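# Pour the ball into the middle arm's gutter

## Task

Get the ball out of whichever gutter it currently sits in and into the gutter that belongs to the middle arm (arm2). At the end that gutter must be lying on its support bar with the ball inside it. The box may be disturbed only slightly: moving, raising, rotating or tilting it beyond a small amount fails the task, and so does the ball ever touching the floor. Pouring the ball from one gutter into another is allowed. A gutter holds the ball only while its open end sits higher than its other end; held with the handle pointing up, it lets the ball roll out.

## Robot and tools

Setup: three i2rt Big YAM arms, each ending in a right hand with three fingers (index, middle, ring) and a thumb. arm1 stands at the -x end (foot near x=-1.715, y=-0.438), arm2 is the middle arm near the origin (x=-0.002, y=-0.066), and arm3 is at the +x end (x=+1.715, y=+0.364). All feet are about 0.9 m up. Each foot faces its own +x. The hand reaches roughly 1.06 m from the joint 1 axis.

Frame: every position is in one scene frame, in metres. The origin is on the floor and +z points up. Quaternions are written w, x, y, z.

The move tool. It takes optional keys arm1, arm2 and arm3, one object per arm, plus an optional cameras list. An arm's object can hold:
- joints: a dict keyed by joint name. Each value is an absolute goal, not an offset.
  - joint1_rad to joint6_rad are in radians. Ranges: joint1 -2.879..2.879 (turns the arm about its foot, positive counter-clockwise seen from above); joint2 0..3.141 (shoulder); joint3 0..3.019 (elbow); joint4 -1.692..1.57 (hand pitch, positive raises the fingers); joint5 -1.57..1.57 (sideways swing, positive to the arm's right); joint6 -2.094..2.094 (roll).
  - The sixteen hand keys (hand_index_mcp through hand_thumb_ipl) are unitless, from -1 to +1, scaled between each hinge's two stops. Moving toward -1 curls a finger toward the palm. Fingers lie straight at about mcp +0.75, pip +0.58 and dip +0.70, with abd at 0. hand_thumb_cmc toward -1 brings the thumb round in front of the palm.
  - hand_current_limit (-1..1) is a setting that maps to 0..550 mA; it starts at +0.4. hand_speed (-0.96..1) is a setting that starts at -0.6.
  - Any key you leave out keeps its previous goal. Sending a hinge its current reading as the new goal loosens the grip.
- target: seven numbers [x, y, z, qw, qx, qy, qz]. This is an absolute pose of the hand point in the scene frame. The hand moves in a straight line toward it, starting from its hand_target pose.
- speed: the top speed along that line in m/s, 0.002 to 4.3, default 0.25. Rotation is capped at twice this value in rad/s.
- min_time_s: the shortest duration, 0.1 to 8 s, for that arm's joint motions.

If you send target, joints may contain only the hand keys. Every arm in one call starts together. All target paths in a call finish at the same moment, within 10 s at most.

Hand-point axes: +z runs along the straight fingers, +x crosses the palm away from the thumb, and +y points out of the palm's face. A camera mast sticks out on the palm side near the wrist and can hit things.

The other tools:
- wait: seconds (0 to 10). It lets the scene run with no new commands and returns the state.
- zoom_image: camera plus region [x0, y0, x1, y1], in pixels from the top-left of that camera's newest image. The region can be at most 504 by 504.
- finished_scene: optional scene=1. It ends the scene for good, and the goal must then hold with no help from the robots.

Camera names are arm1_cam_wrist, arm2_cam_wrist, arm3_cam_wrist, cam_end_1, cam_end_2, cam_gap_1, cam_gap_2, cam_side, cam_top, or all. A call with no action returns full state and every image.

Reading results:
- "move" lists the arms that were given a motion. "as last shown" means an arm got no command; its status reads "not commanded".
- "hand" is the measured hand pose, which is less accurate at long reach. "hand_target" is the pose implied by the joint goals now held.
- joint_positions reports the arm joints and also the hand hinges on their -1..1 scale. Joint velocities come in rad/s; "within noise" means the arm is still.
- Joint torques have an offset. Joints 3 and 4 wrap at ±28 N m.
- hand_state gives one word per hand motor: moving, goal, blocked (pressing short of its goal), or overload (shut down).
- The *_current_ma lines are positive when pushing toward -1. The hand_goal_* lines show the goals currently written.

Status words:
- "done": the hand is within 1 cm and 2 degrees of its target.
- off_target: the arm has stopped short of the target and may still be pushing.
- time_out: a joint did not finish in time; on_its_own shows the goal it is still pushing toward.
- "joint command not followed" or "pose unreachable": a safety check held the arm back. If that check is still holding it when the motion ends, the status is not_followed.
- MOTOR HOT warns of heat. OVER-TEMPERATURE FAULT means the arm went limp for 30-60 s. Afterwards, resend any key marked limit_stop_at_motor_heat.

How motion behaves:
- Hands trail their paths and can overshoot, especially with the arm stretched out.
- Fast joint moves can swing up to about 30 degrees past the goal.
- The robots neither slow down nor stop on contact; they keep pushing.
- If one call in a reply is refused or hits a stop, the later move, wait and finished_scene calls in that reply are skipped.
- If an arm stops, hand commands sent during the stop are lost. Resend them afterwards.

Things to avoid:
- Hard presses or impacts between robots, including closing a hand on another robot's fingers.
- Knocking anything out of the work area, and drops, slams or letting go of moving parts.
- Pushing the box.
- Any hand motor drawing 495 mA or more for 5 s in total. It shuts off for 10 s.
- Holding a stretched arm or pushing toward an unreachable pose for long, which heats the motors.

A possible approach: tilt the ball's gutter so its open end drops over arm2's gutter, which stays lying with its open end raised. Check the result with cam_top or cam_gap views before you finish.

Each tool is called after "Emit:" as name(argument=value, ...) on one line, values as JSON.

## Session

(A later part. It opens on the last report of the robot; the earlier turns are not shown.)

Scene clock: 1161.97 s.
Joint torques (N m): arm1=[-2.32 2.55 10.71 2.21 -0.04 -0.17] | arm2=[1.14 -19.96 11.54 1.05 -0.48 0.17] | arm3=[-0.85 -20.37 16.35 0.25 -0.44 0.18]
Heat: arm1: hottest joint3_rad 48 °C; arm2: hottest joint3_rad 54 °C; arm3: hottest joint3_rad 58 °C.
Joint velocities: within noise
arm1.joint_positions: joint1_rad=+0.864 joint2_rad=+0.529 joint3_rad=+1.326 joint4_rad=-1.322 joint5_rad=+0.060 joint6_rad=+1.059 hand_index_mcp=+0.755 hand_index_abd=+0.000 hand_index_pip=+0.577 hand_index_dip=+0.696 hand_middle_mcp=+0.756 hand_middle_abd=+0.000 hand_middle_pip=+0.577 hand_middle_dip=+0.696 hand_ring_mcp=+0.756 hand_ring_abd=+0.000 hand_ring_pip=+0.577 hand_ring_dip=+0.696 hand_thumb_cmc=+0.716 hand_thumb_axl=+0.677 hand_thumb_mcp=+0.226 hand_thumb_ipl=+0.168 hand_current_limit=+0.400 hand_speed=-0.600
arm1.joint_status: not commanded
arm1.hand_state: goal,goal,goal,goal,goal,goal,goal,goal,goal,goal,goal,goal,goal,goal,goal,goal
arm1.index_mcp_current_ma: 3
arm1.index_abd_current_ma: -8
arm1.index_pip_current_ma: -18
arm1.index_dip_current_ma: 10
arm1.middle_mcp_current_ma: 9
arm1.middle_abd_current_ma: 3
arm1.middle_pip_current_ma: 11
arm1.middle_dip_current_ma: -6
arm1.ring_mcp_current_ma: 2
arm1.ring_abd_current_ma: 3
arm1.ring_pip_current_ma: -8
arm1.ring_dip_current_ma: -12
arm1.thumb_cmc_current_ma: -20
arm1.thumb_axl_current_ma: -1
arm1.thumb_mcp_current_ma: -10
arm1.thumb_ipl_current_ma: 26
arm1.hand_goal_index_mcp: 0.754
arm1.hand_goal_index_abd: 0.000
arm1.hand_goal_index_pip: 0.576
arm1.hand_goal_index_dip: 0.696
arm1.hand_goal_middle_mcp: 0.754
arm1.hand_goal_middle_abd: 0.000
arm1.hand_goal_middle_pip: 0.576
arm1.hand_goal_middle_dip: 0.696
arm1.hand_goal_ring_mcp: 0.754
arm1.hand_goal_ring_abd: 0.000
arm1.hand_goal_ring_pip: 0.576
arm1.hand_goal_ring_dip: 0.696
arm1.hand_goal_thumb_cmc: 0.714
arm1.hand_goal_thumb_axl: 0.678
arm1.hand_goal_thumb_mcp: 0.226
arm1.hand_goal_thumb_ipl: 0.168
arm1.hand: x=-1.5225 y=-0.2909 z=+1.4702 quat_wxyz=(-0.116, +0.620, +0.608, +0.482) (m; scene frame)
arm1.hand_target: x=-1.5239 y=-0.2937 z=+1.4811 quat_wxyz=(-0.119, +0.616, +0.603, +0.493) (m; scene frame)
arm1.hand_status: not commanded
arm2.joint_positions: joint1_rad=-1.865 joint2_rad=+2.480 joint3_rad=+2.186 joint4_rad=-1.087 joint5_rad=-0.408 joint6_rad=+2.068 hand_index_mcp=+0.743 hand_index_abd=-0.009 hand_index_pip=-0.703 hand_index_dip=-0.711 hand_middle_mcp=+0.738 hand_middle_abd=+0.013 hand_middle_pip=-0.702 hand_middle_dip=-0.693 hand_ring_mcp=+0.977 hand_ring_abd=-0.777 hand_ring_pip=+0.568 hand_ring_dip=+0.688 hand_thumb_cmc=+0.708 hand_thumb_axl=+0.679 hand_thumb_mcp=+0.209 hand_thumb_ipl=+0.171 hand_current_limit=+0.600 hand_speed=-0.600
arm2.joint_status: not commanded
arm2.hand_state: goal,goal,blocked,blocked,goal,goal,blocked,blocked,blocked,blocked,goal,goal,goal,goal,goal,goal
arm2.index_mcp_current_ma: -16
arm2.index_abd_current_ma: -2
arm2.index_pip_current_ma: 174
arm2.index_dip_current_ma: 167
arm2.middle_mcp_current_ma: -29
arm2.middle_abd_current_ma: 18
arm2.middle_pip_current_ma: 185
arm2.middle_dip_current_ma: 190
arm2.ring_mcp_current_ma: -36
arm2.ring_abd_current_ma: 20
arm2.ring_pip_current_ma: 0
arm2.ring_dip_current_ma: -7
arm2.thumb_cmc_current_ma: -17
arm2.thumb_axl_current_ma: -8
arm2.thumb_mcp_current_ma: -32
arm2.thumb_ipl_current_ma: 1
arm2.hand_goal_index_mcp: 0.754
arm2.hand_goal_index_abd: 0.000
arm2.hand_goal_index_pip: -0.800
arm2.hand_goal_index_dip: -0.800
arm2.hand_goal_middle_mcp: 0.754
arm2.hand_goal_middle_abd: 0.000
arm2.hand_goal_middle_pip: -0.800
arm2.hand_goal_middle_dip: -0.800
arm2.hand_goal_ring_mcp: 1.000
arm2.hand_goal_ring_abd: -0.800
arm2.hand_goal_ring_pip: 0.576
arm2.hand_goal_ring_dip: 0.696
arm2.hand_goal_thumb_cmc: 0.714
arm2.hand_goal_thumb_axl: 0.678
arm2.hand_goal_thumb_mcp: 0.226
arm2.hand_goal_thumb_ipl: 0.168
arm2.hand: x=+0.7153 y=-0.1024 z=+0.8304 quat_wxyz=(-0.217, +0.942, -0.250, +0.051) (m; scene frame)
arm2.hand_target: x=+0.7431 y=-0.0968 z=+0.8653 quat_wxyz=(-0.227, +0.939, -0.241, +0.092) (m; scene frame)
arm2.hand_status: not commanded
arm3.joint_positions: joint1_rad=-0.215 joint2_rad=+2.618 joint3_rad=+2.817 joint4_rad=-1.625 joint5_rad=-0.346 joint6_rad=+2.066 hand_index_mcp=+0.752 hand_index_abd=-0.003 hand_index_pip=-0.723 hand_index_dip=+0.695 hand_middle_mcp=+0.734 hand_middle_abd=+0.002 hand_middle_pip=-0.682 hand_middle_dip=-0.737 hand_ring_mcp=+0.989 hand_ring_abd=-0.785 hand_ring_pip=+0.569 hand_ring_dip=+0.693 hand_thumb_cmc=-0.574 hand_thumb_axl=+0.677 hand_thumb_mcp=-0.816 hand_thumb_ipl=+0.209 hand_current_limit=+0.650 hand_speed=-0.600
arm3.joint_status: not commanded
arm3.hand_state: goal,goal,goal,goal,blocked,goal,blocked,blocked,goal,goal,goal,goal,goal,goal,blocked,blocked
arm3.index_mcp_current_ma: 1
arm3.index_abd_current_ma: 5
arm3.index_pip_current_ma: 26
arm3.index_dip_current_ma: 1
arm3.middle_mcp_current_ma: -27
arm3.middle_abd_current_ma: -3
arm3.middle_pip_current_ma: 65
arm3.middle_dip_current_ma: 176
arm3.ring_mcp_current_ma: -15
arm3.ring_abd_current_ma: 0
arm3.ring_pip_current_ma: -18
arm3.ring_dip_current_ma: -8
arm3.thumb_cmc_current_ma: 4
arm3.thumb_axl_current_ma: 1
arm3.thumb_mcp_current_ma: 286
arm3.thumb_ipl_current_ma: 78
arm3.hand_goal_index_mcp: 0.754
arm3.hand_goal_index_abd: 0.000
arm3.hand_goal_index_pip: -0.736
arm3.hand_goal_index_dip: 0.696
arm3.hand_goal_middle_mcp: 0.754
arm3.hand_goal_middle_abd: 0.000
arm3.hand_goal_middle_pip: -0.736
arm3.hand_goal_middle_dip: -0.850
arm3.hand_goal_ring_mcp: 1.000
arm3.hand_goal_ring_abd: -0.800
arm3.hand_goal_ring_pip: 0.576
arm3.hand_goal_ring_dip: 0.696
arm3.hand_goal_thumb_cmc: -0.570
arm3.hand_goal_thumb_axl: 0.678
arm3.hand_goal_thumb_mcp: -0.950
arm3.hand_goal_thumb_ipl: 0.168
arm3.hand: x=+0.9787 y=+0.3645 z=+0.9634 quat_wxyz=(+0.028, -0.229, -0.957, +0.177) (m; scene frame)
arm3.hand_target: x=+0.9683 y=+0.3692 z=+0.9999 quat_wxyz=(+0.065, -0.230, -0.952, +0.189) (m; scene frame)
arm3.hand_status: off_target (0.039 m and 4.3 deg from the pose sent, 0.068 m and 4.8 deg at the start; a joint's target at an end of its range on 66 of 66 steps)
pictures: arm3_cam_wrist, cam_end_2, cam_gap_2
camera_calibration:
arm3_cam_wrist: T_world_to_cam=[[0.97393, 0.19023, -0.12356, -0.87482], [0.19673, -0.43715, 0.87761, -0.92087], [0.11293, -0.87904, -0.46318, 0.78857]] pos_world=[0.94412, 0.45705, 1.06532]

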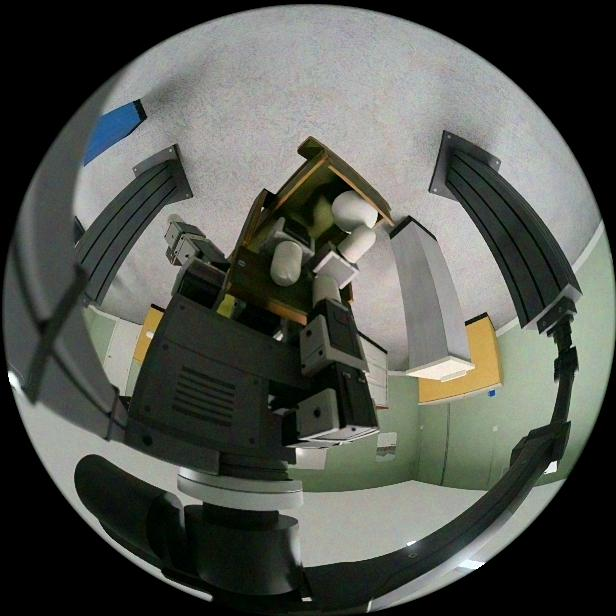

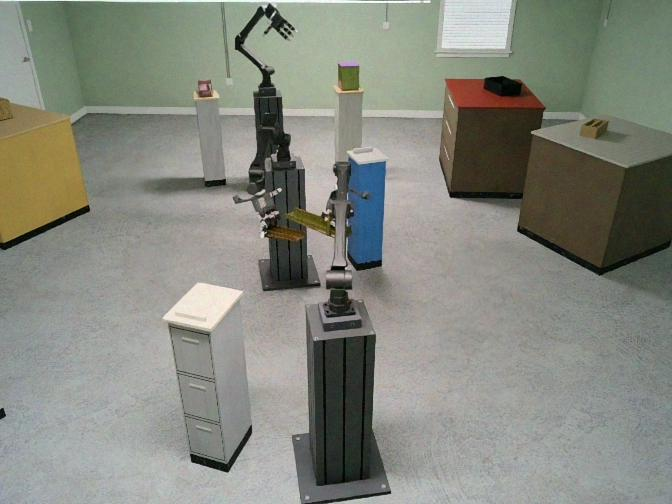

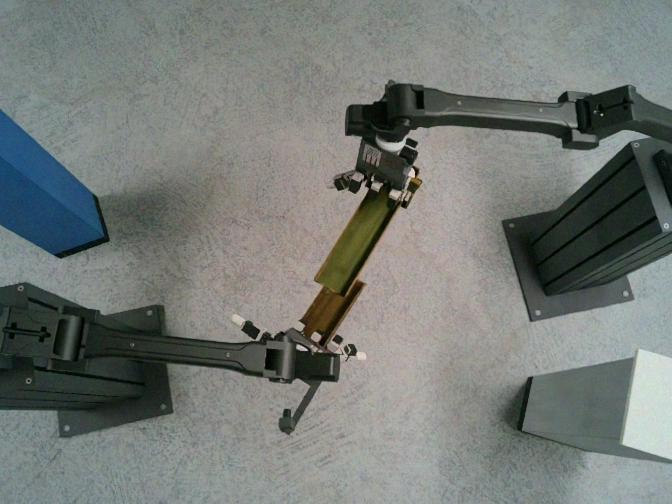

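Emit:
move(arm3={"target": [0.971, 0.366, 1.0, -0.0864, 0.2448, 0.9488, -0.1803], "speed": 0.03}, cameras=["arm3_cam_wrist","cam_end_2","cam_gap_2"])

Emit:
zoom_image(camera="arm3_cam_wrist", region=[250, 130, 430, 310])

Emit:
zoom_image(camera="cam_end_2", region=[260, 190, 340, 260])

Emit:
zoom_image(camera="cam_gap_2", region=[280, 230, 400, 350])

Scene clock: 1187.83 s.
Joint torques (N m): arm1=[-2.43 2.73 10.52 2.36 -0.05 -0.19] | arm2=[0.97 -19.9 11.49 1.06 -0.47 0.17] | arm3=[0.38 -22.65 11.03 0.81 -0.17 0.16]
Heat: arm1: hottest joint3_rad 48 °C; arm2: hottest joint3_rad 55 °C; arm3: hottest joint3_rad 58 °C.
move: arm3 off_target
Joint velocities: within noise
arm1, arm2: as last shown
arm1.index_mcp_current_ma: -7
arm1.index_abd_current_ma: 9
arm1.index_pip_current_ma: -7
arm1.index_dip_current_ma: 3
arm1.middle_mcp_current_ma: -5
arm1.middle_abd_current_ma: 7
arm1.middle_pip_current_ma: 4
arm1.middle_dip_current_ma: 8
arm1.ring_mcp_current_ma: 5
arm1.ring_abd_current_ma: -7
arm1.ring_pip_current_ma: 3
arm1.ring_dip_current_ma: -3
arm1.thumb_cmc_current_ma: -3
arm1.thumb_axl_current_ma: 16
arm1.thumb_mcp_current_ma: 5
arm1.thumb_ipl_current_ma: -3
arm2.index_abd_current_ma: -11
arm2.index_pip_current_ma: 181
arm2.index_dip_current_ma: 164
arm2.middle_abd_current_ma: 13
arm2.middle_pip_current_ma: 189
arm2.middle_dip_current_ma: 185
arm2.ring_mcp_current_ma: -50
arm2.ring_abd_current_ma: 19
arm2.ring_pip_current_ma: -12
arm2.ring_dip_current_ma: -4
arm2.thumb_axl_current_ma: -2
arm2.thumb_mcp_current_ma: -25
arm2.thumb_ipl_current_ma: 3
arm3.joint_positions: joint1_rad=-0.215 joint2_rad=+2.513 joint3_rad=+2.604 joint4_rad=-1.483 joint5_rad=-0.330 joint6_rad=+2.066 hand_index_mcp=+0.752 hand_index_abd=-0.003 hand_index_pip=-0.723 hand_index_dip=+0.696 hand_middle_mcp=+0.734 hand_middle_abd=+0.002 hand_middle_pip=-0.682 hand_middle_dip=-0.737 hand_ring_mcp=+0.989 hand_ring_abd=-0.785 hand_ring_pip=+0.569 hand_ring_dip=+0.693 hand_thumb_cmc=-0.574 hand_thumb_axl=+0.677 hand_thumb_mcp=-0.816 hand_thumb_ipl=+0.209 hand_current_limit=+0.650 hand_speed=-0.600
arm3.joint_status: not commanded
arm3.hand_state: goal,goal,goal,goal,blocked,goal,blocked,blocked,goal,goal,goal,goal,goal,goal,blocked,blocked
arm3.index_mcp_current_ma: -3
arm3.index_abd_current_ma: -2
arm3.index_pip_current_ma: 17
arm3.index_dip_current_ma: -1
arm3.middle_mcp_current_ma: -26
arm3.middle_abd_current_ma: -7
arm3.middle_pip_current_ma: 60
arm3.middle_dip_current_ma: 178
arm3.ring_mcp_current_ma: -17
arm3.ring_abd_current_ma: -5
arm3.ring_pip_current_ma: -8
arm3.ring_dip_current_ma: -8
arm3.thumb_cmc_current_ma: 2
arm3.thumb_axl_current_ma: -1
arm3.thumb_mcp_current_ma: 296
arm3.thumb_ipl_current_ma: 72
arm3.hand_goal_index_mcp: 0.754
arm3.hand_goal_index_abd: 0.000
arm3.hand_goal_index_pip: -0.736
arm3.hand_goal_index_dip: 0.696
arm3.hand_goal_middle_mcp: 0.754
arm3.hand_goal_middle_abd: 0.000
arm3.hand_goal_middle_pip: -0.736
arm3.hand_goal_middle_dip: -0.850
arm3.hand_goal_ring_mcp: 1.000
arm3.hand_goal_ring_abd: -0.800
arm3.hand_goal_ring_pip: 0.576
arm3.hand_goal_ring_dip: 0.696
arm3.hand_goal_thumb_cmc: -0.570
arm3.hand_goal_thumb_axl: 0.678
arm3.hand_goal_thumb_mcp: -0.950
arm3.hand_goal_thumb_ipl: 0.168
arm3.hand: x=+0.9792 y=+0.3674 z=+0.9592 quat_wxyz=(+0.047, -0.226, -0.957, +0.174)
arm3.hand_target: x=+0.9721 y=+0.3663 z=+0.9997 quat_wxyz=(+0.081, -0.225, -0.954, +0.183)
arm3.hand_status: off_target (0.042 m and 5.2 deg from the pose sent, 0.038 m and 7.0 deg at the start; a joint's target at an end of its range on 54 of 54 steps)
arm3_cam_wrist: T_world_to_cam=[[0.96947, 0.19044, -0.15444, -0.84248], [0.22614, -0.45102, 0.86339, -0.92607], [0.09477, -0.87196, -0.48032, 0.8208]] pos_world=[0.94839, 0.45847, 1.0637]

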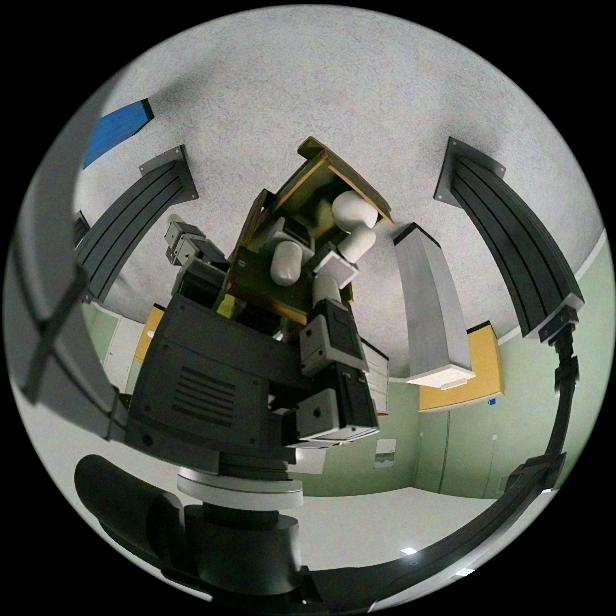

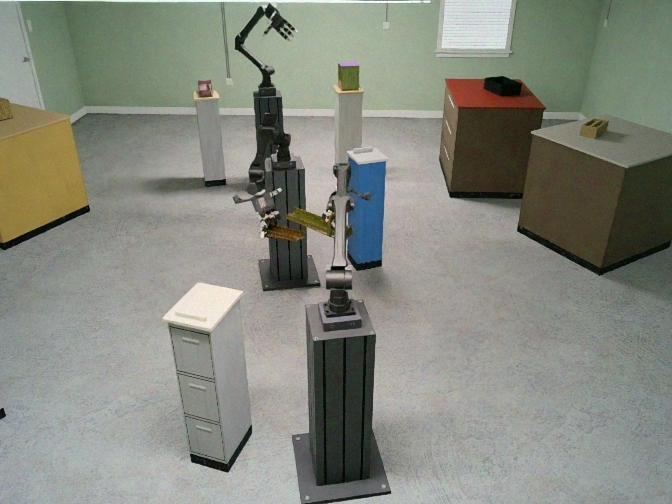

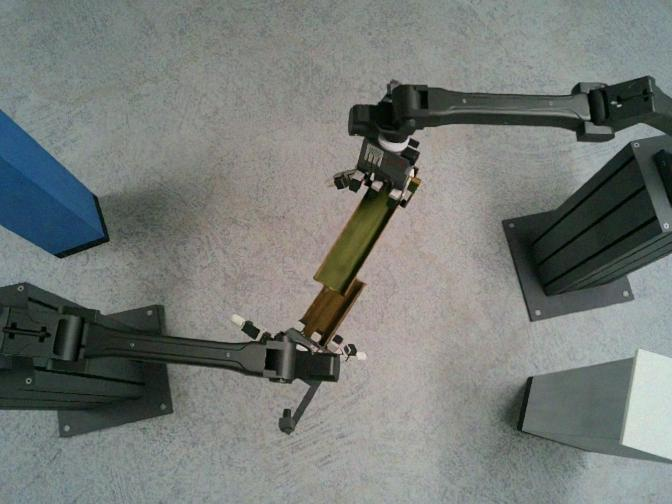

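Scaled by 2.800 from the camera's image (finer frame: 880x880).

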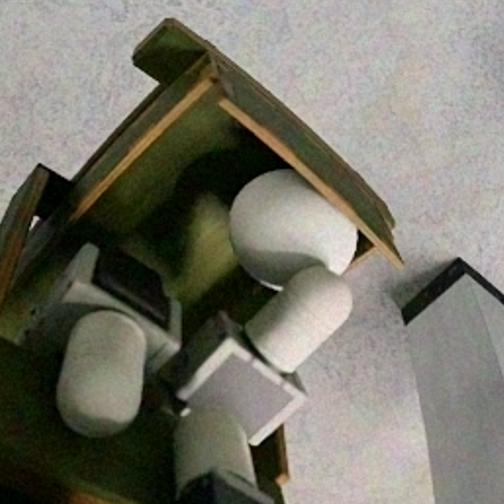

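Scaled by 6.300 from the camera's image (finer frame: 960x720).

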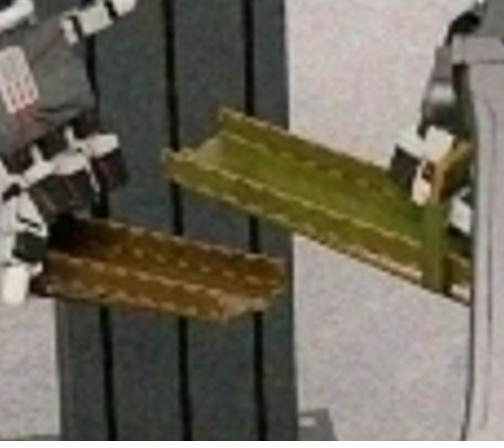

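Scaled by 4.200 from the camera's image (finer frame: 960x720).

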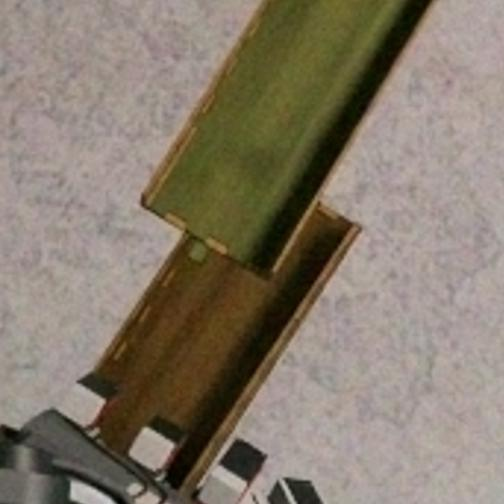

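Emit:
move(arm3={"target": [0.971, 0.366, 0.988, -0.0739, 0.2450, 0.9586, -0.1249], "speed": 0.03}, cameras=["arm3_cam_wrist","cam_end_2","cam_gap_2"])

Emit:
zoom_image(camera="arm3_cam_wrist", region=[250, 130, 430, 310])

Emit:
zoom_image(camera="cam_end_2", region=[260, 190, 340, 260])

Emit:
zoom_image(camera="cam_gap_2", region=[280, 230, 400, 350])

Scene clock: 1203.57 s.
Joint torques (N m): arm1=[-1.55 2.67 10.48 2.36 0.03 -0.16] | arm2=[1.08 -20.01 11.56 0.99 -0.49 0.17] | arm3=[1.03 -19.84 16.75 0.08 0 0.12]
Heat: arm1: hottest joint3_rad 48 °C; arm2: hottest joint3_rad 55 °C; arm3: hottest joint3_rad 56 °C.
move: arm3 off_target
Joint velocities: within noise
arm1, arm2: as last shown
arm1.index_mcp_current_ma: 6
arm1.index_abd_current_ma: -5
arm1.index_pip_current_ma: -3
arm1.index_dip_current_ma: 11
arm1.middle_mcp_current_ma: 1
arm1.middle_abd_current_ma: -2
arm1.middle_dip_current_ma: 12
arm1.ring_mcp_current_ma: 10
arm1.ring_abd_current_ma: -17
arm1.ring_dip_current_ma: -7
arm1.thumb_cmc_current_ma: -27
arm1.thumb_axl_current_ma: -3
arm1.thumb_mcp_current_ma: 7
arm2.index_mcp_current_ma: -18
arm2.index_abd_current_ma: 4
arm2.index_pip_current_ma: 173
arm2.index_dip_current_ma: 154
arm2.middle_mcp_current_ma: -26
arm2.middle_abd_current_ma: 11
arm2.middle_pip_current_ma: 183
arm2.middle_dip_current_ma: 192
arm2.ring_mcp_current_ma: -43
arm2.ring_abd_current_ma: 18
arm2.ring_pip_current_ma: -3
arm2.ring_dip_current_ma: -9
arm2.thumb_cmc_current_ma: -15
arm2.thumb_axl_current_ma: -7
arm2.thumb_mcp_current_ma: -34
arm2.thumb_ipl_current_ma: 2
arm3.joint_positions: joint1_rad=-0.196 joint2_rad=+2.536 joint3_rad=+2.624 joint4_rad=-1.523 joint5_rad=-0.227 joint6_rad=+2.067 hand_index_mcp=+0.752 hand_index_abd=-0.003 hand_index_pip=-0.723 hand_index_dip=+0.699 hand_middle_mcp=+0.734 hand_middle_abd=+0.002 hand_middle_pip=-0.682 hand_middle_dip=-0.739 hand_ring_mcp=+0.989 hand_ring_abd=-0.785 hand_ring_pip=+0.569 hand_ring_dip=+0.693 hand_thumb_cmc=-0.574 hand_thumb_axl=+0.677 hand_thumb_mcp=-0.817 hand_thumb_ipl=+0.209 hand_current_limit=+0.650 hand_speed=-0.600
arm3.joint_status: not commanded
arm3.hand_state: goal,goal,goal,goal,blocked,goal,blocked,blocked,goal,goal,goal,goal,goal,goal,blocked,blocked
arm3.index_mcp_current_ma: -3
arm3.index_abd_current_ma: 4
arm3.index_pip_current_ma: 20
arm3.index_dip_current_ma: 2
arm3.middle_mcp_current_ma: -32
arm3.middle_abd_current_ma: -4
arm3.middle_pip_current_ma: 67
arm3.middle_dip_current_ma: 165
arm3.ring_mcp_current_ma: -13
arm3.ring_abd_current_ma: -1
arm3.ring_pip_current_ma: -7
arm3.ring_dip_current_ma: -4
arm3.thumb_cmc_current_ma: 3
arm3.thumb_axl_current_ma: 4
arm3.thumb_mcp_current_ma: 287
arm3.thumb_ipl_current_ma: 67
arm3.hand_goal_index_mcp: 0.754
arm3.hand_goal_index_abd: 0.000
arm3.hand_goal_index_pip: -0.736
arm3.hand_goal_index_dip: 0.696
arm3.hand_goal_middle_mcp: 0.754
arm3.hand_goal_middle_abd: 0.000
arm3.hand_goal_middle_pip: -0.736
arm3.hand_goal_middle_dip: -0.850
arm3.hand_goal_ring_mcp: 1.000
arm3.hand_goal_ring_abd: -0.800
arm3.hand_goal_ring_pip: 0.576
arm3.hand_goal_ring_dip: 0.696
arm3.hand_goal_thumb_cmc: -0.570
arm3.hand_goal_thumb_axl: 0.678
arm3.hand_goal_thumb_mcp: -0.950
arm3.hand_goal_thumb_ipl: 0.168
arm3.hand: x=+0.9866 y=+0.3729 z=+0.9525 quat_wxyz=(+0.038, -0.226, -0.966, +0.120)
arm3.hand_target: x=+0.9732 y=+0.3664 z=+0.9881 quat_wxyz=(+0.074, -0.223, -0.963, +0.129)
arm3.hand_status: off_target (0.039 m and 4.8 deg from the pose sent, 0.030 m and 6.8 deg at the start; a joint's target at an end of its range on 82 of 82 steps)
arm3_cam_wrist: T_world_to_cam=[[0.97435, 0.20471, -0.09348, -0.91993], [0.1916, -0.53675, 0.8217, -0.81374], [0.11804, -0.81853, -0.5622, 0.85676]] pos_world=[0.95111, 0.45283, 1.06433]

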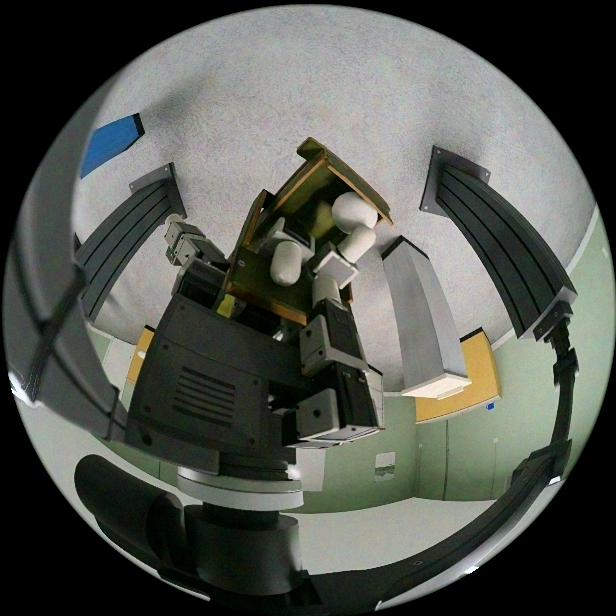

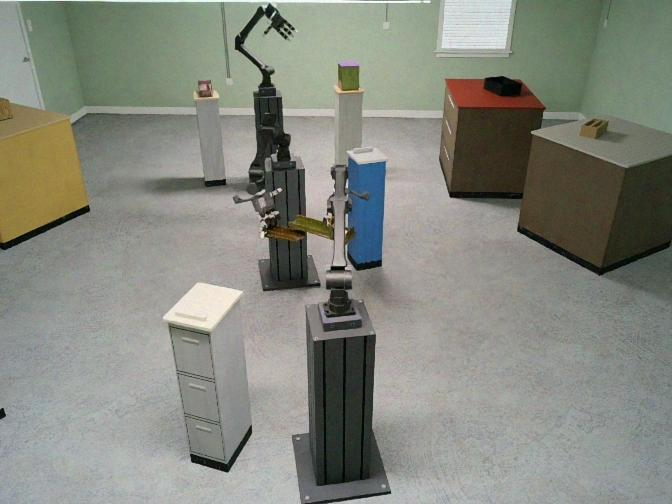

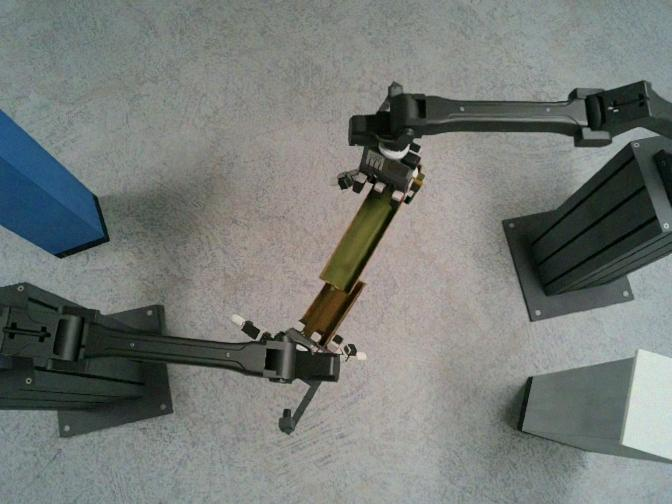

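Scaled by 2.800 from the camera's image (finer frame: 880x880).

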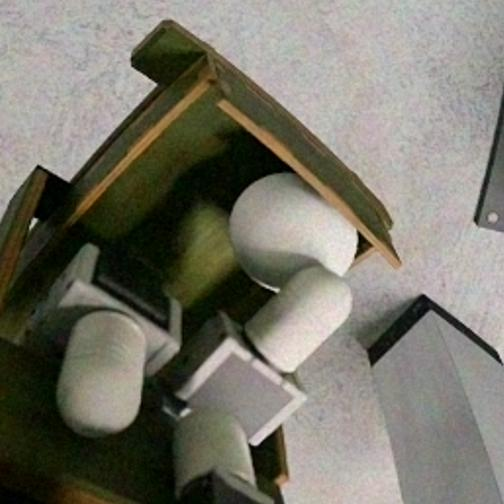

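Scaled by 6.300 from the camera's image (finer frame: 960x720).

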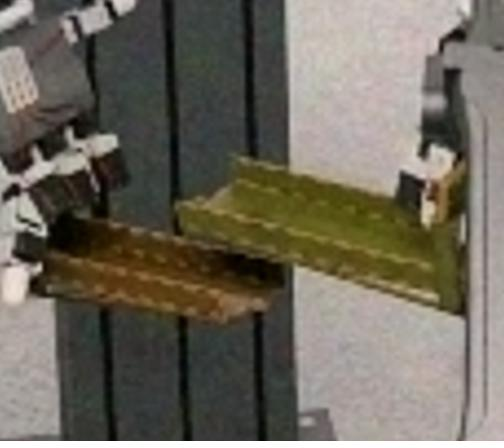

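Scaled by 4.200 from the camera's image (finer frame: 960x720).

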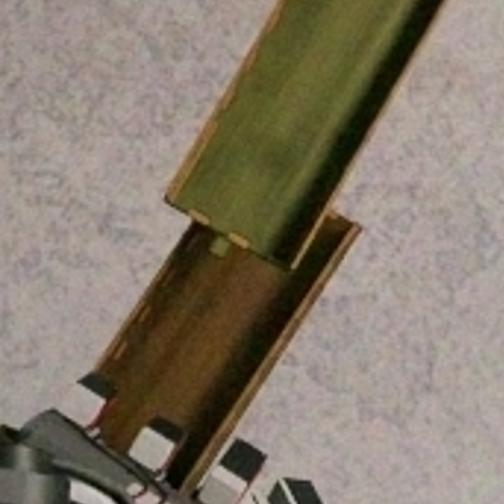

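Emit:
move(arm3={"target": [0.966, 0.358, 0.991, -0.0692, 0.2448, 0.9613, -0.1056], "speed": 0.03}, cameras=["arm3_cam_wrist","cam_end_2","cam_gap_2"])

Emit:
zoom_image(camera="arm3_cam_wrist", region=[250, 130, 430, 310])

Emit:
zoom_image(camera="cam_end_2", region=[260, 190, 340, 260])

Emit:
zoom_image(camera="cam_gap_2", region=[280, 230, 400, 350])

Scene clock: 1214.67 s.
Joint torques (N m): arm1=[-2.67 2.67 10.54 2.21 -0.05 -0.18] | arm2=[1.14 -20.07 11.56 1.11 -0.45 0.19] | arm3=[1.08 -21.07 16.4 0.1 0.06 0.15]
Heat: arm1: hottest joint3_rad 48 °C; arm2: hottest joint3_rad 55 °C; arm3: hottest joint3_rad 61 °C.
move: arm3 off_target
Joint velocities: within noise
arm1, arm2: as last shown
arm1.index_mcp_current_ma: -11
arm1.index_abd_current_ma: -2
arm1.index_pip_current_ma: 8
arm1.index_dip_current_ma: -10
arm1.middle_mcp_current_ma: -25
arm1.middle_abd_current_ma: 12
arm1.middle_pip_current_ma: -13
arm1.middle_dip_current_ma: 7
arm1.ring_mcp_current_ma: 6
arm1.ring_pip_current_ma: -2
arm1.ring_dip_current_ma: 17
arm1.thumb_cmc_current_ma: -15
arm1.thumb_axl_current_ma: 16
arm1.thumb_ipl_current_ma: 19
arm2.index_mcp_current_ma: -20
arm2.index_abd_current_ma: 5
arm2.index_pip_current_ma: 191
arm2.index_dip_current_ma: 159
arm2.middle_mcp_current_ma: -27
arm2.middle_abd_current_ma: 21
arm2.middle_pip_current_ma: 190
arm2.middle_dip_current_ma: 188
arm2.ring_mcp_current_ma: -37
arm2.ring_pip_current_ma: -12
arm2.ring_dip_current_ma: 5
arm2.thumb_cmc_current_ma: -8
arm2.thumb_axl_current_ma: -14
arm2.thumb_mcp_current_ma: -25
arm2.thumb_ipl_current_ma: -3
arm3.joint_positions: joint1_rad=-0.177 joint2_rad=+2.637 joint3_rad=+2.827 joint4_rad=-1.629 joint5_rad=-0.192 joint6_rad=+2.067 hand_index_mcp=+0.761 hand_index_abd=-0.001 hand_index_pip=-0.723 hand_index_dip=+0.701 hand_middle_mcp=+0.734 hand_middle_abd=+0.002 hand_middle_pip=-0.682 hand_middle_dip=-0.740 hand_ring_mcp=+0.989 hand_ring_abd=-0.785 hand_ring_pip=+0.569 hand_ring_dip=+0.693 hand_thumb_cmc=-0.574 hand_thumb_axl=+0.677 hand_thumb_mcp=-0.817 hand_thumb_ipl=+0.209 hand_current_limit=+0.650 hand_speed=-0.600
arm3.joint_status: not commanded
arm3.hand_state: goal,goal,goal,goal,blocked,goal,blocked,blocked,goal,goal,goal,goal,goal,goal,blocked,blocked
arm3.index_mcp_current_ma: 9
arm3.index_abd_current_ma: 3
arm3.index_pip_current_ma: 24
arm3.index_dip_current_ma: -2
arm3.middle_mcp_current_ma: -29
arm3.middle_abd_current_ma: -6
arm3.middle_pip_current_ma: 65
arm3.middle_dip_current_ma: 171
arm3.ring_mcp_current_ma: -20
arm3.ring_abd_current_ma: 2
arm3.ring_pip_current_ma: -16
arm3.ring_dip_current_ma: 1
arm3.thumb_cmc_current_ma: -3
arm3.thumb_axl_current_ma: 11
arm3.thumb_mcp_current_ma: 295
arm3.thumb_ipl_current_ma: 69
arm3.hand_goal_index_mcp: 0.754
arm3.hand_goal_index_abd: 0.000
arm3.hand_goal_index_pip: -0.736
arm3.hand_goal_index_dip: 0.696
arm3.hand_goal_middle_mcp: 0.754
arm3.hand_goal_middle_abd: 0.000
arm3.hand_goal_middle_pip: -0.736
arm3.hand_goal_middle_dip: -0.850
arm3.hand_goal_ring_mcp: 1.000
arm3.hand_goal_ring_abd: -0.800
arm3.hand_goal_ring_pip: 0.576
arm3.hand_goal_ring_dip: 0.696
arm3.hand_goal_thumb_cmc: -0.570
arm3.hand_goal_thumb_axl: 0.678
arm3.hand_goal_thumb_mcp: -0.950
arm3.hand_goal_thumb_ipl: 0.168
arm3.hand: x=+0.9789 y=+0.3649 z=+0.9554 quat_wxyz=(+0.039, -0.219, -0.970, +0.103)
arm3.hand_target: x=+0.9683 y=+0.3583 z=+0.9908 quat_wxyz=(+0.075, -0.216, -0.967, +0.112)
arm3.hand_status: off_target (0.038 m and 4.7 deg from the pose sent, 0.046 m and 4.5 deg at the start; a joint's target at an end of its range on 69 of 69 steps)
arm3_cam_wrist: T_world_to_cam=[[0.97177, 0.22141, -0.08148, -0.92549], [0.19555, -0.56263, 0.80325, -0.79578], [0.13201, -0.79651, -0.59004, 0.85764]] pos_world=[0.94176, 0.4403, 1.06984]

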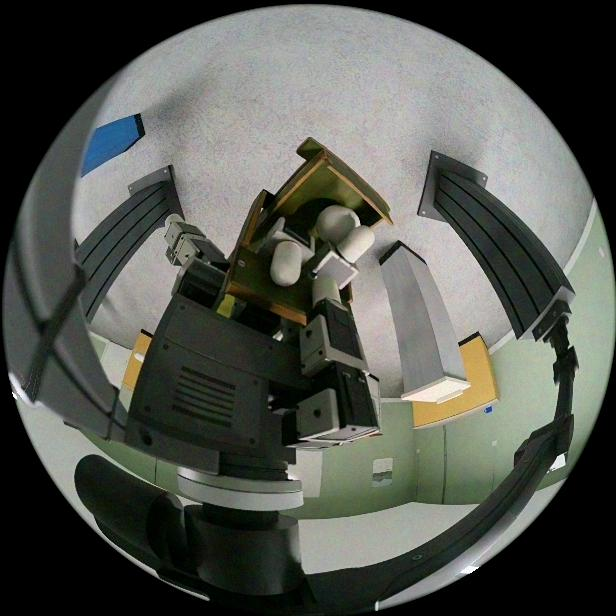

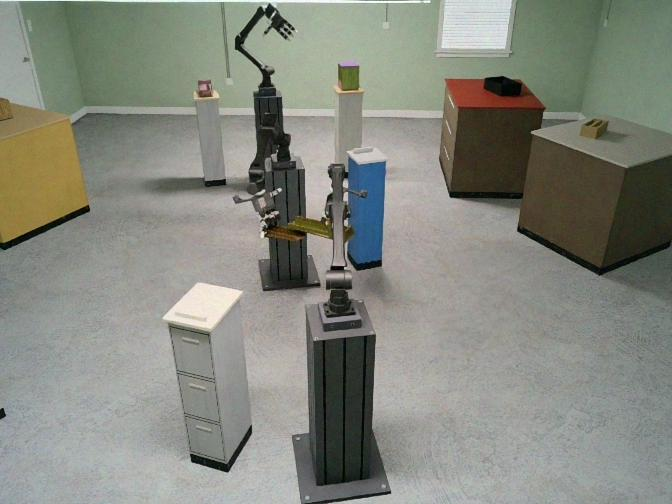

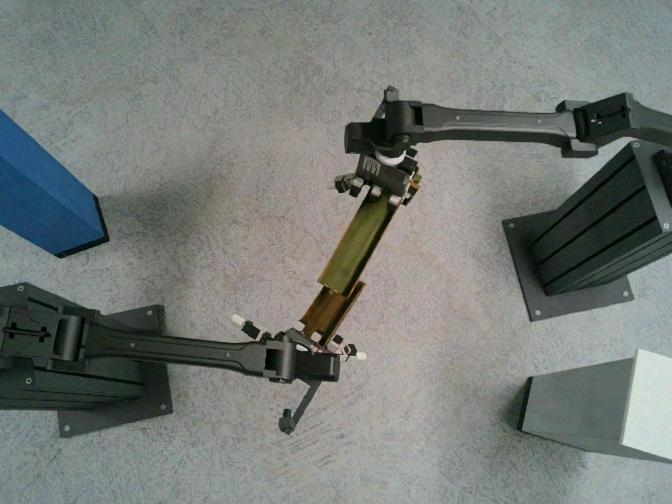

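Scaled by 2.800 from the camera's image (finer frame: 880x880).

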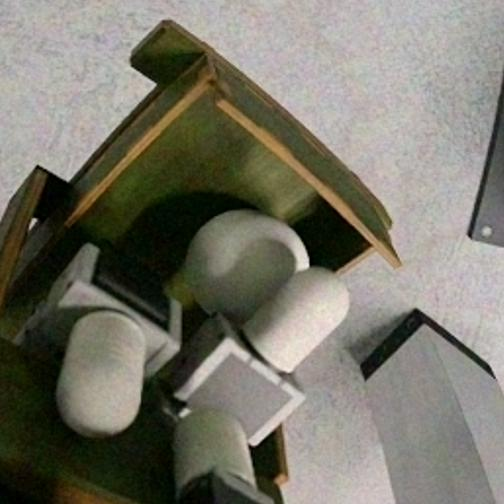

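Scaled by 6.300 from the camera's image (finer frame: 960x720).

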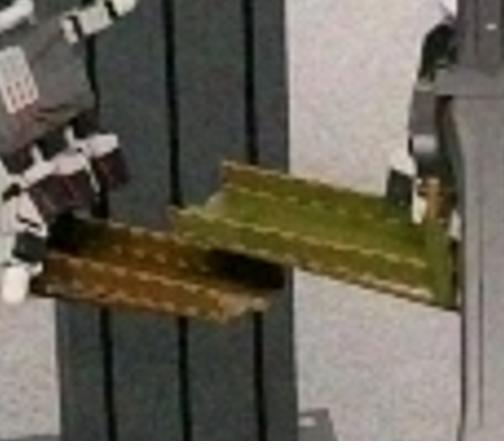

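Scaled by 4.200 from the camera's image (finer frame: 960x720).

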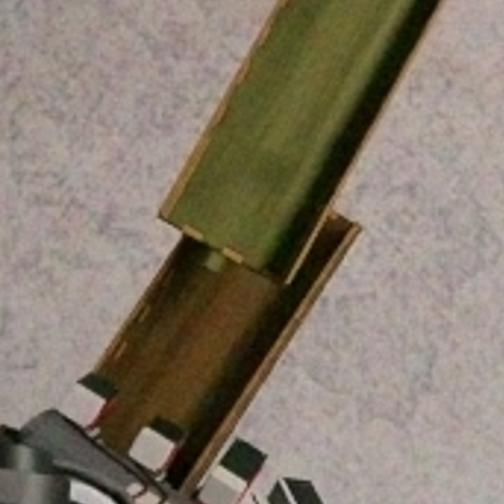

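Emit:
move(arm3={"joints": {"hand_speed": -0.9, "hand_index_dip": 0.28}}, cameras=["arm3_cam_wrist","cam_end_2","cam_gap_2"])

Emit:
zoom_image(camera="arm3_cam_wrist", region=[250, 130, 430, 310])

Emit:
zoom_image(camera="cam_gap_2", region=[280, 230, 400, 350])

Scene clock: 1258.70 s.
Joint torques (N m): arm1=[-2.02 2.67 10.36 2.18 -0.05 -0.18] | arm2=[1.32 -20.01 11.6 1.09 -0.48 0.17] | arm3=[0.32 -20.19 16.39 0.17 0.06 0.16]
Heat: arm1: hottest joint3_rad 48 °C; arm2: hottest joint3_rad 56 °C; arm3: hottest joint3_rad 60 °C.
move: arm3 done
Joint velocities: within noise
arm1, arm2: as last shown
arm1.index_mcp_current_ma: -30
arm1.index_abd_current_ma: 6
arm1.index_pip_current_ma: -25
arm1.index_dip_current_ma: 13
arm1.middle_mcp_current_ma: 1
arm1.middle_abd_current_ma: 2
arm1.middle_pip_current_ma: 16
arm1.middle_dip_current_ma: -10
arm1.ring_mcp_current_ma: 3
arm1.ring_abd_current_ma: -11
arm1.ring_pip_current_ma: -24
arm1.ring_dip_current_ma: -13
arm1.thumb_cmc_current_ma: -7
arm1.thumb_axl_current_ma: 12
arm1.thumb_mcp_current_ma: 11
arm1.thumb_ipl_current_ma: 3
arm2.index_mcp_current_ma: -11
arm2.index_abd_current_ma: -9
arm2.index_pip_current_ma: 177
arm2.index_dip_current_ma: 160
arm2.middle_mcp_current_ma: -30
arm2.middle_abd_current_ma: 11
arm2.middle_pip_current_ma: 196
arm2.middle_dip_current_ma: 179
arm2.ring_mcp_current_ma: -46
arm2.ring_abd_current_ma: 20
arm2.ring_pip_current_ma: 6
arm2.ring_dip_current_ma: -8
arm2.thumb_cmc_current_ma: -9
arm2.thumb_axl_current_ma: 1
arm2.thumb_mcp_current_ma: -29
arm2.thumb_ipl_current_ma: 2
arm3.joint_positions: joint1_rad=-0.177 joint2_rad=+2.638 joint3_rad=+2.828 joint4_rad=-1.629 joint5_rad=-0.192 joint6_rad=+2.067 hand_index_mcp=+0.761 hand_index_abd=-0.001 hand_index_pip=-0.723 hand_index_dip=+0.287 hand_middle_mcp=+0.734 hand_middle_abd=+0.002 hand_middle_pip=-0.682 hand_middle_dip=-0.740 hand_ring_mcp=+0.989 hand_ring_abd=-0.785 hand_ring_pip=+0.569 hand_ring_dip=+0.693 hand_thumb_cmc=-0.574 hand_thumb_axl=+0.677 hand_thumb_mcp=-0.817 hand_thumb_ipl=+0.209 hand_current_limit=+0.650 hand_speed=-0.900
arm3.joint_status: all done
arm3.hand_state: goal,goal,goal,goal,blocked,goal,blocked,blocked,goal,goal,goal,goal,goal,goal,blocked,blocked
arm3.index_mcp_current_ma: 12
arm3.index_abd_current_ma: 8
arm3.index_pip_current_ma: 21
arm3.index_dip_current_ma: 10
arm3.middle_mcp_current_ma: -27
arm3.middle_abd_current_ma: -9
arm3.middle_pip_current_ma: 62
arm3.middle_dip_current_ma: 166
arm3.ring_mcp_current_ma: -14
arm3.ring_abd_current_ma: 3
arm3.ring_pip_current_ma: -11
arm3.ring_dip_current_ma: -1
arm3.thumb_cmc_current_ma: 11
arm3.thumb_axl_current_ma: 2
arm3.thumb_mcp_current_ma: 297
arm3.thumb_ipl_current_ma: 78
arm3.hand_goal_index_mcp: 0.754
arm3.hand_goal_index_abd: 0.000
arm3.hand_goal_index_pip: -0.736
arm3.hand_goal_index_dip: 0.280
arm3.hand_goal_middle_mcp: 0.754
arm3.hand_goal_middle_abd: 0.000
arm3.hand_goal_middle_pip: -0.736
arm3.hand_goal_middle_dip: -0.850
arm3.hand_goal_ring_mcp: 1.000
arm3.hand_goal_ring_abd: -0.800
arm3.hand_goal_ring_pip: 0.576
arm3.hand_goal_ring_dip: 0.696
arm3.hand_goal_thumb_cmc: -0.570
arm3.hand_goal_thumb_axl: 0.678
arm3.hand_goal_thumb_mcp: -0.950
arm3.hand_goal_thumb_ipl: 0.168
arm3.hand: x=+0.9789 y=+0.3649 z=+0.9554 quat_wxyz=(+0.039, -0.219, -0.970, +0.103)
arm3.hand_target: x=+0.9683 y=+0.3583 z=+0.9908 quat_wxyz=(+0.075, -0.216, -0.967, +0.113)
arm3.hand_status: not commanded
arm3_cam_wrist: T_world_to_cam=[[0.97177, 0.22141, -0.08148, -0.92549], [0.19555, -0.56263, 0.80325, -0.79578], [0.13201, -0.79651, -0.59004, 0.85764]] pos_world=[0.94176, 0.4403, 1.06984]

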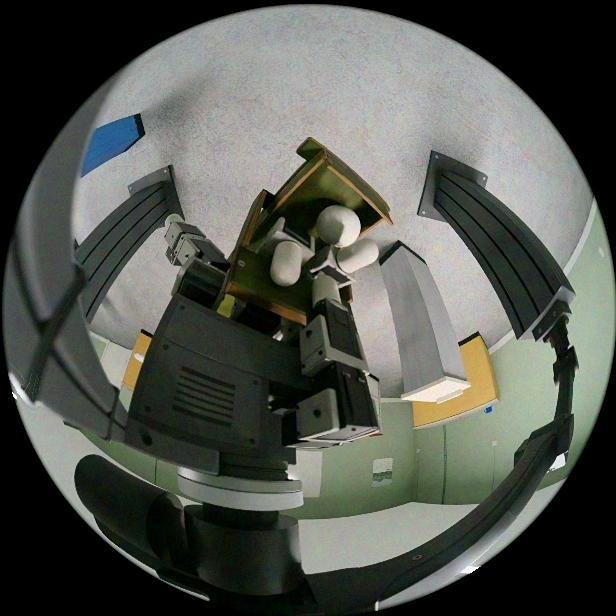

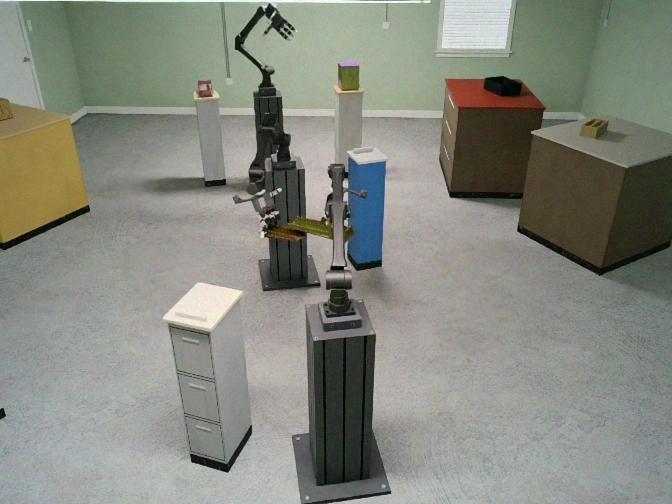

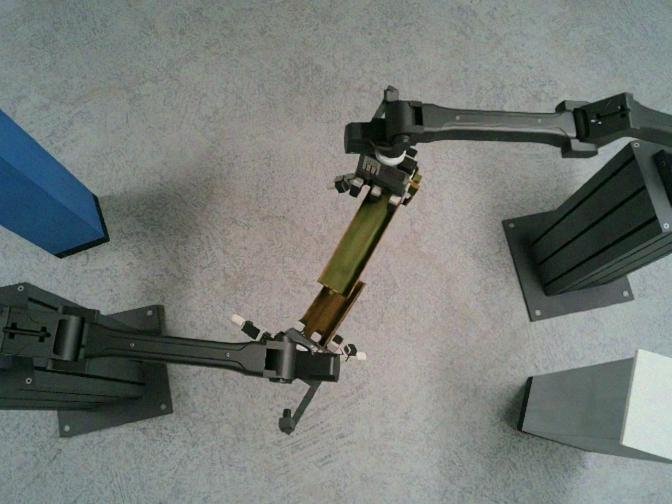

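Scaled by 2.800 from the camera's image (finer frame: 880x880).

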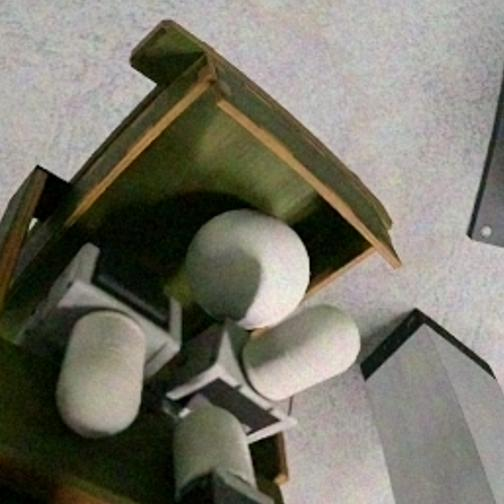

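Scaled by 4.200 from the camera's image (finer frame: 960x720).

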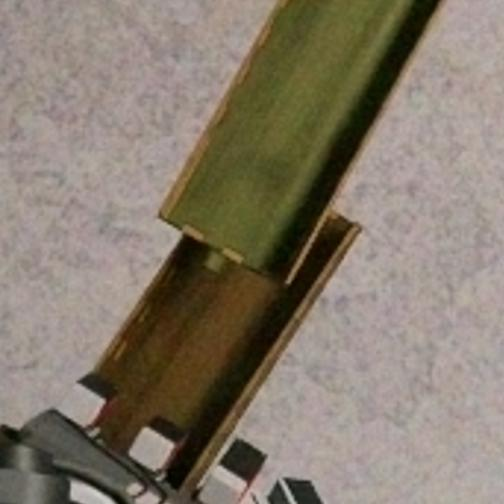

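Emit:
move(arm3={"joints": {"hand_index_pip": -0.87}}, cameras=["arm3_cam_wrist","cam_end_2","cam_gap_2"])

Emit:
zoom_image(camera="arm3_cam_wrist", region=[250, 130, 430, 310])

Emit:
zoom_image(camera="cam_gap_2", region=[280, 230, 400, 350])

Scene clock: 1269.07 s.
Joint torques (N m): arm1=[-2.2 2.26 10.58 2.25 -0.05 -0.16] | arm2=[1.26 -19.84 11.48 1.01 -0.48 0.17] | arm3=[0.67 -20.31 16.54 0.2 0.05 0.09]
Heat: arm1: hottest joint3_rad 48 °C; arm2: hottest joint3_rad 56 °C; arm3: hottest joint3_rad 60 °C.
move: arm3 off_target
Joint velocities: within noise
arm1, arm2: as last shown
arm1.index_mcp_current_ma: -24
arm1.index_abd_current_ma: 10
arm1.index_pip_current_ma: -12
arm1.index_dip_current_ma: 3
arm1.middle_mcp_current_ma: 12
arm1.middle_abd_current_ma: -13
arm1.middle_pip_current_ma: 9
arm1.middle_dip_current_ma: 0
arm1.ring_mcp_current_ma: 5
arm1.ring_abd_current_ma: -12
arm1.ring_pip_current_ma: 8
arm1.ring_dip_current_ma: 4
arm1.thumb_cmc_current_ma: -15
arm1.thumb_axl_current_ma: -4
arm1.thumb_mcp_current_ma: 4
arm1.thumb_ipl_current_ma: 20
arm2.index_mcp_current_ma: -17
arm2.index_abd_current_ma: -8
arm2.index_pip_current_ma: 176
arm2.index_dip_current_ma: 166
arm2.middle_mcp_current_ma: -26
arm2.middle_abd_current_ma: 7
arm2.middle_pip_current_ma: 183
arm2.middle_dip_current_ma: 187
arm2.ring_mcp_current_ma: -38
arm2.ring_abd_current_ma: 21
arm2.ring_pip_current_ma: 1
arm2.ring_dip_current_ma: 0
arm2.thumb_cmc_current_ma: -16
arm2.thumb_axl_current_ma: -3
arm2.thumb_mcp_current_ma: -31
arm2.thumb_ipl_current_ma: 5
arm3.joint_positions: joint1_rad=-0.177 joint2_rad=+2.638 joint3_rad=+2.828 joint4_rad=-1.629 joint5_rad=-0.192 joint6_rad=+2.067 hand_index_mcp=+0.762 hand_index_abd=-0.004 hand_index_pip=-0.831 hand_index_dip=+0.287 hand_middle_mcp=+0.734 hand_middle_abd=+0.002 hand_middle_pip=-0.682 hand_middle_dip=-0.741 hand_ring_mcp=+0.989 hand_ring_abd=-0.785 hand_ring_pip=+0.569 hand_ring_dip=+0.693 hand_thumb_cmc=-0.574 hand_thumb_axl=+0.677 hand_thumb_mcp=-0.817 hand_thumb_ipl=+0.209 hand_current_limit=+0.650 hand_speed=-0.900
arm3.joint_status: hand_index_pip off_target (ended at -0.831, target -0.870)
arm3.hand_state: goal,goal,blocked,goal,blocked,goal,blocked,blocked,goal,goal,goal,goal,goal,goal,blocked,blocked
arm3.index_mcp_current_ma: 9
arm3.index_abd_current_ma: 6
arm3.index_pip_current_ma: 52
arm3.index_dip_current_ma: 0
arm3.middle_mcp_current_ma: -27
arm3.middle_abd_current_ma: -7
arm3.middle_pip_current_ma: 65
arm3.middle_dip_current_ma: 169
arm3.ring_mcp_current_ma: -13
arm3.ring_abd_current_ma: 0
arm3.ring_pip_current_ma: -9
arm3.ring_dip_current_ma: -2
arm3.thumb_cmc_current_ma: 0
arm3.thumb_axl_current_ma: 8
arm3.thumb_mcp_current_ma: 293
arm3.thumb_ipl_current_ma: 67
arm3.hand_goal_index_mcp: 0.754
arm3.hand_goal_index_abd: 0.000
arm3.hand_goal_index_pip: -0.870
arm3.hand_goal_index_dip: 0.280
arm3.hand_goal_middle_mcp: 0.754
arm3.hand_goal_middle_abd: 0.000
arm3.hand_goal_middle_pip: -0.736
arm3.hand_goal_middle_dip: -0.850
arm3.hand_goal_ring_mcp: 1.000
arm3.hand_goal_ring_abd: -0.800
arm3.hand_goal_ring_pip: 0.576
arm3.hand_goal_ring_dip: 0.696
arm3.hand_goal_thumb_cmc: -0.570
arm3.hand_goal_thumb_axl: 0.678
arm3.hand_goal_thumb_mcp: -0.950
arm3.hand_goal_thumb_ipl: 0.168
arm3.hand: x=+0.9789 y=+0.3649 z=+0.9554 quat_wxyz=(+0.039, -0.219, -0.970, +0.103)
arm3.hand_target: x=+0.9683 y=+0.3583 z=+0.9908 quat_wxyz=(+0.075, -0.216, -0.967, +0.113)
arm3.hand_status: not commanded
arm3_cam_wrist: T_world_to_cam=[[0.97177, 0.22141, -0.08148, -0.92549], [0.19555, -0.56263, 0.80325, -0.79578], [0.13201, -0.79651, -0.59004, 0.85764]] pos_world=[0.94176, 0.4403, 1.06984]

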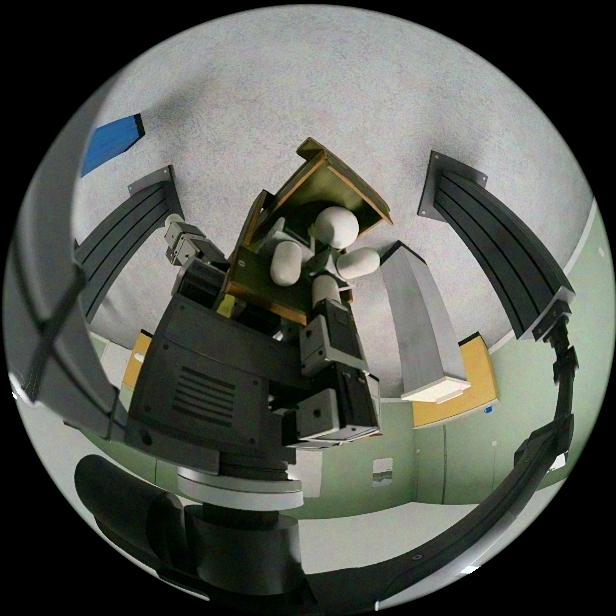

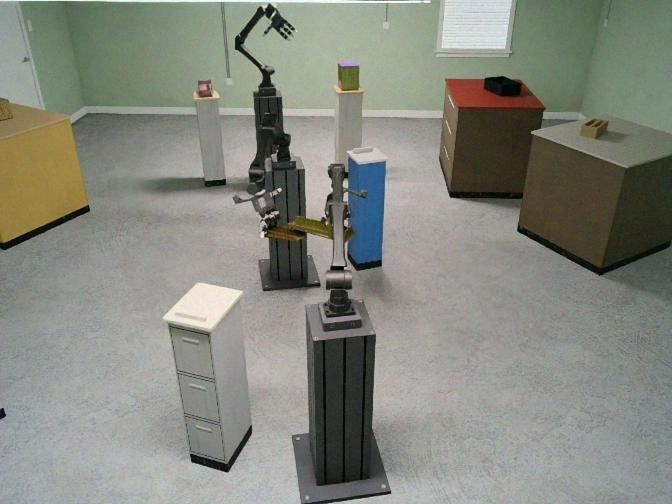

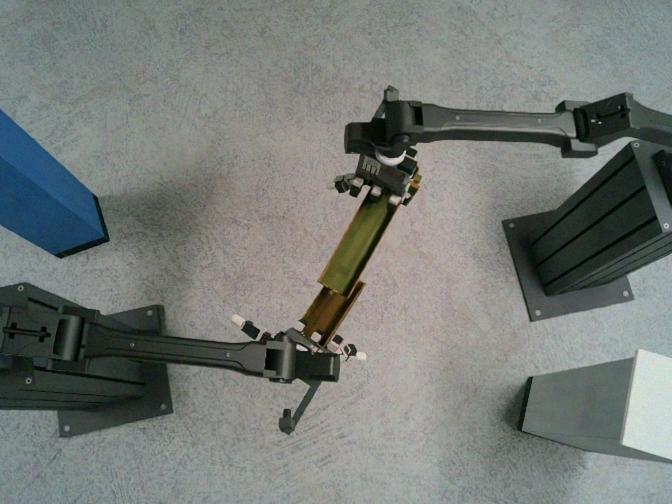

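Scaled by 2.800 from the camera's image (finer frame: 880x880).

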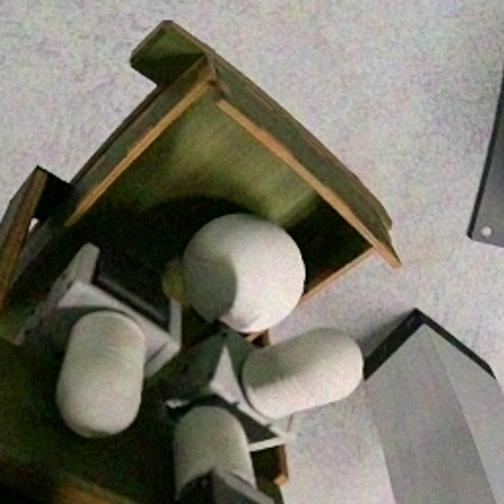

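Scaled by 4.200 from the camera's image (finer frame: 960x720).

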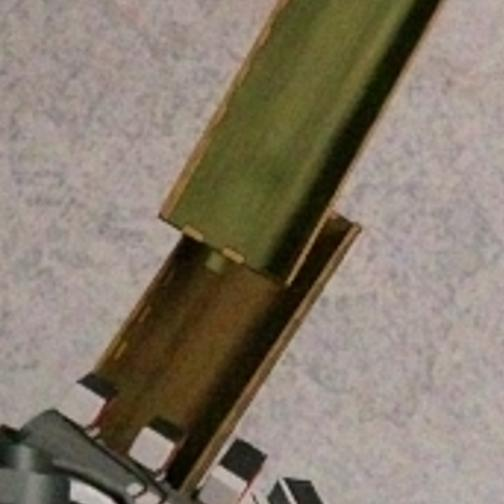

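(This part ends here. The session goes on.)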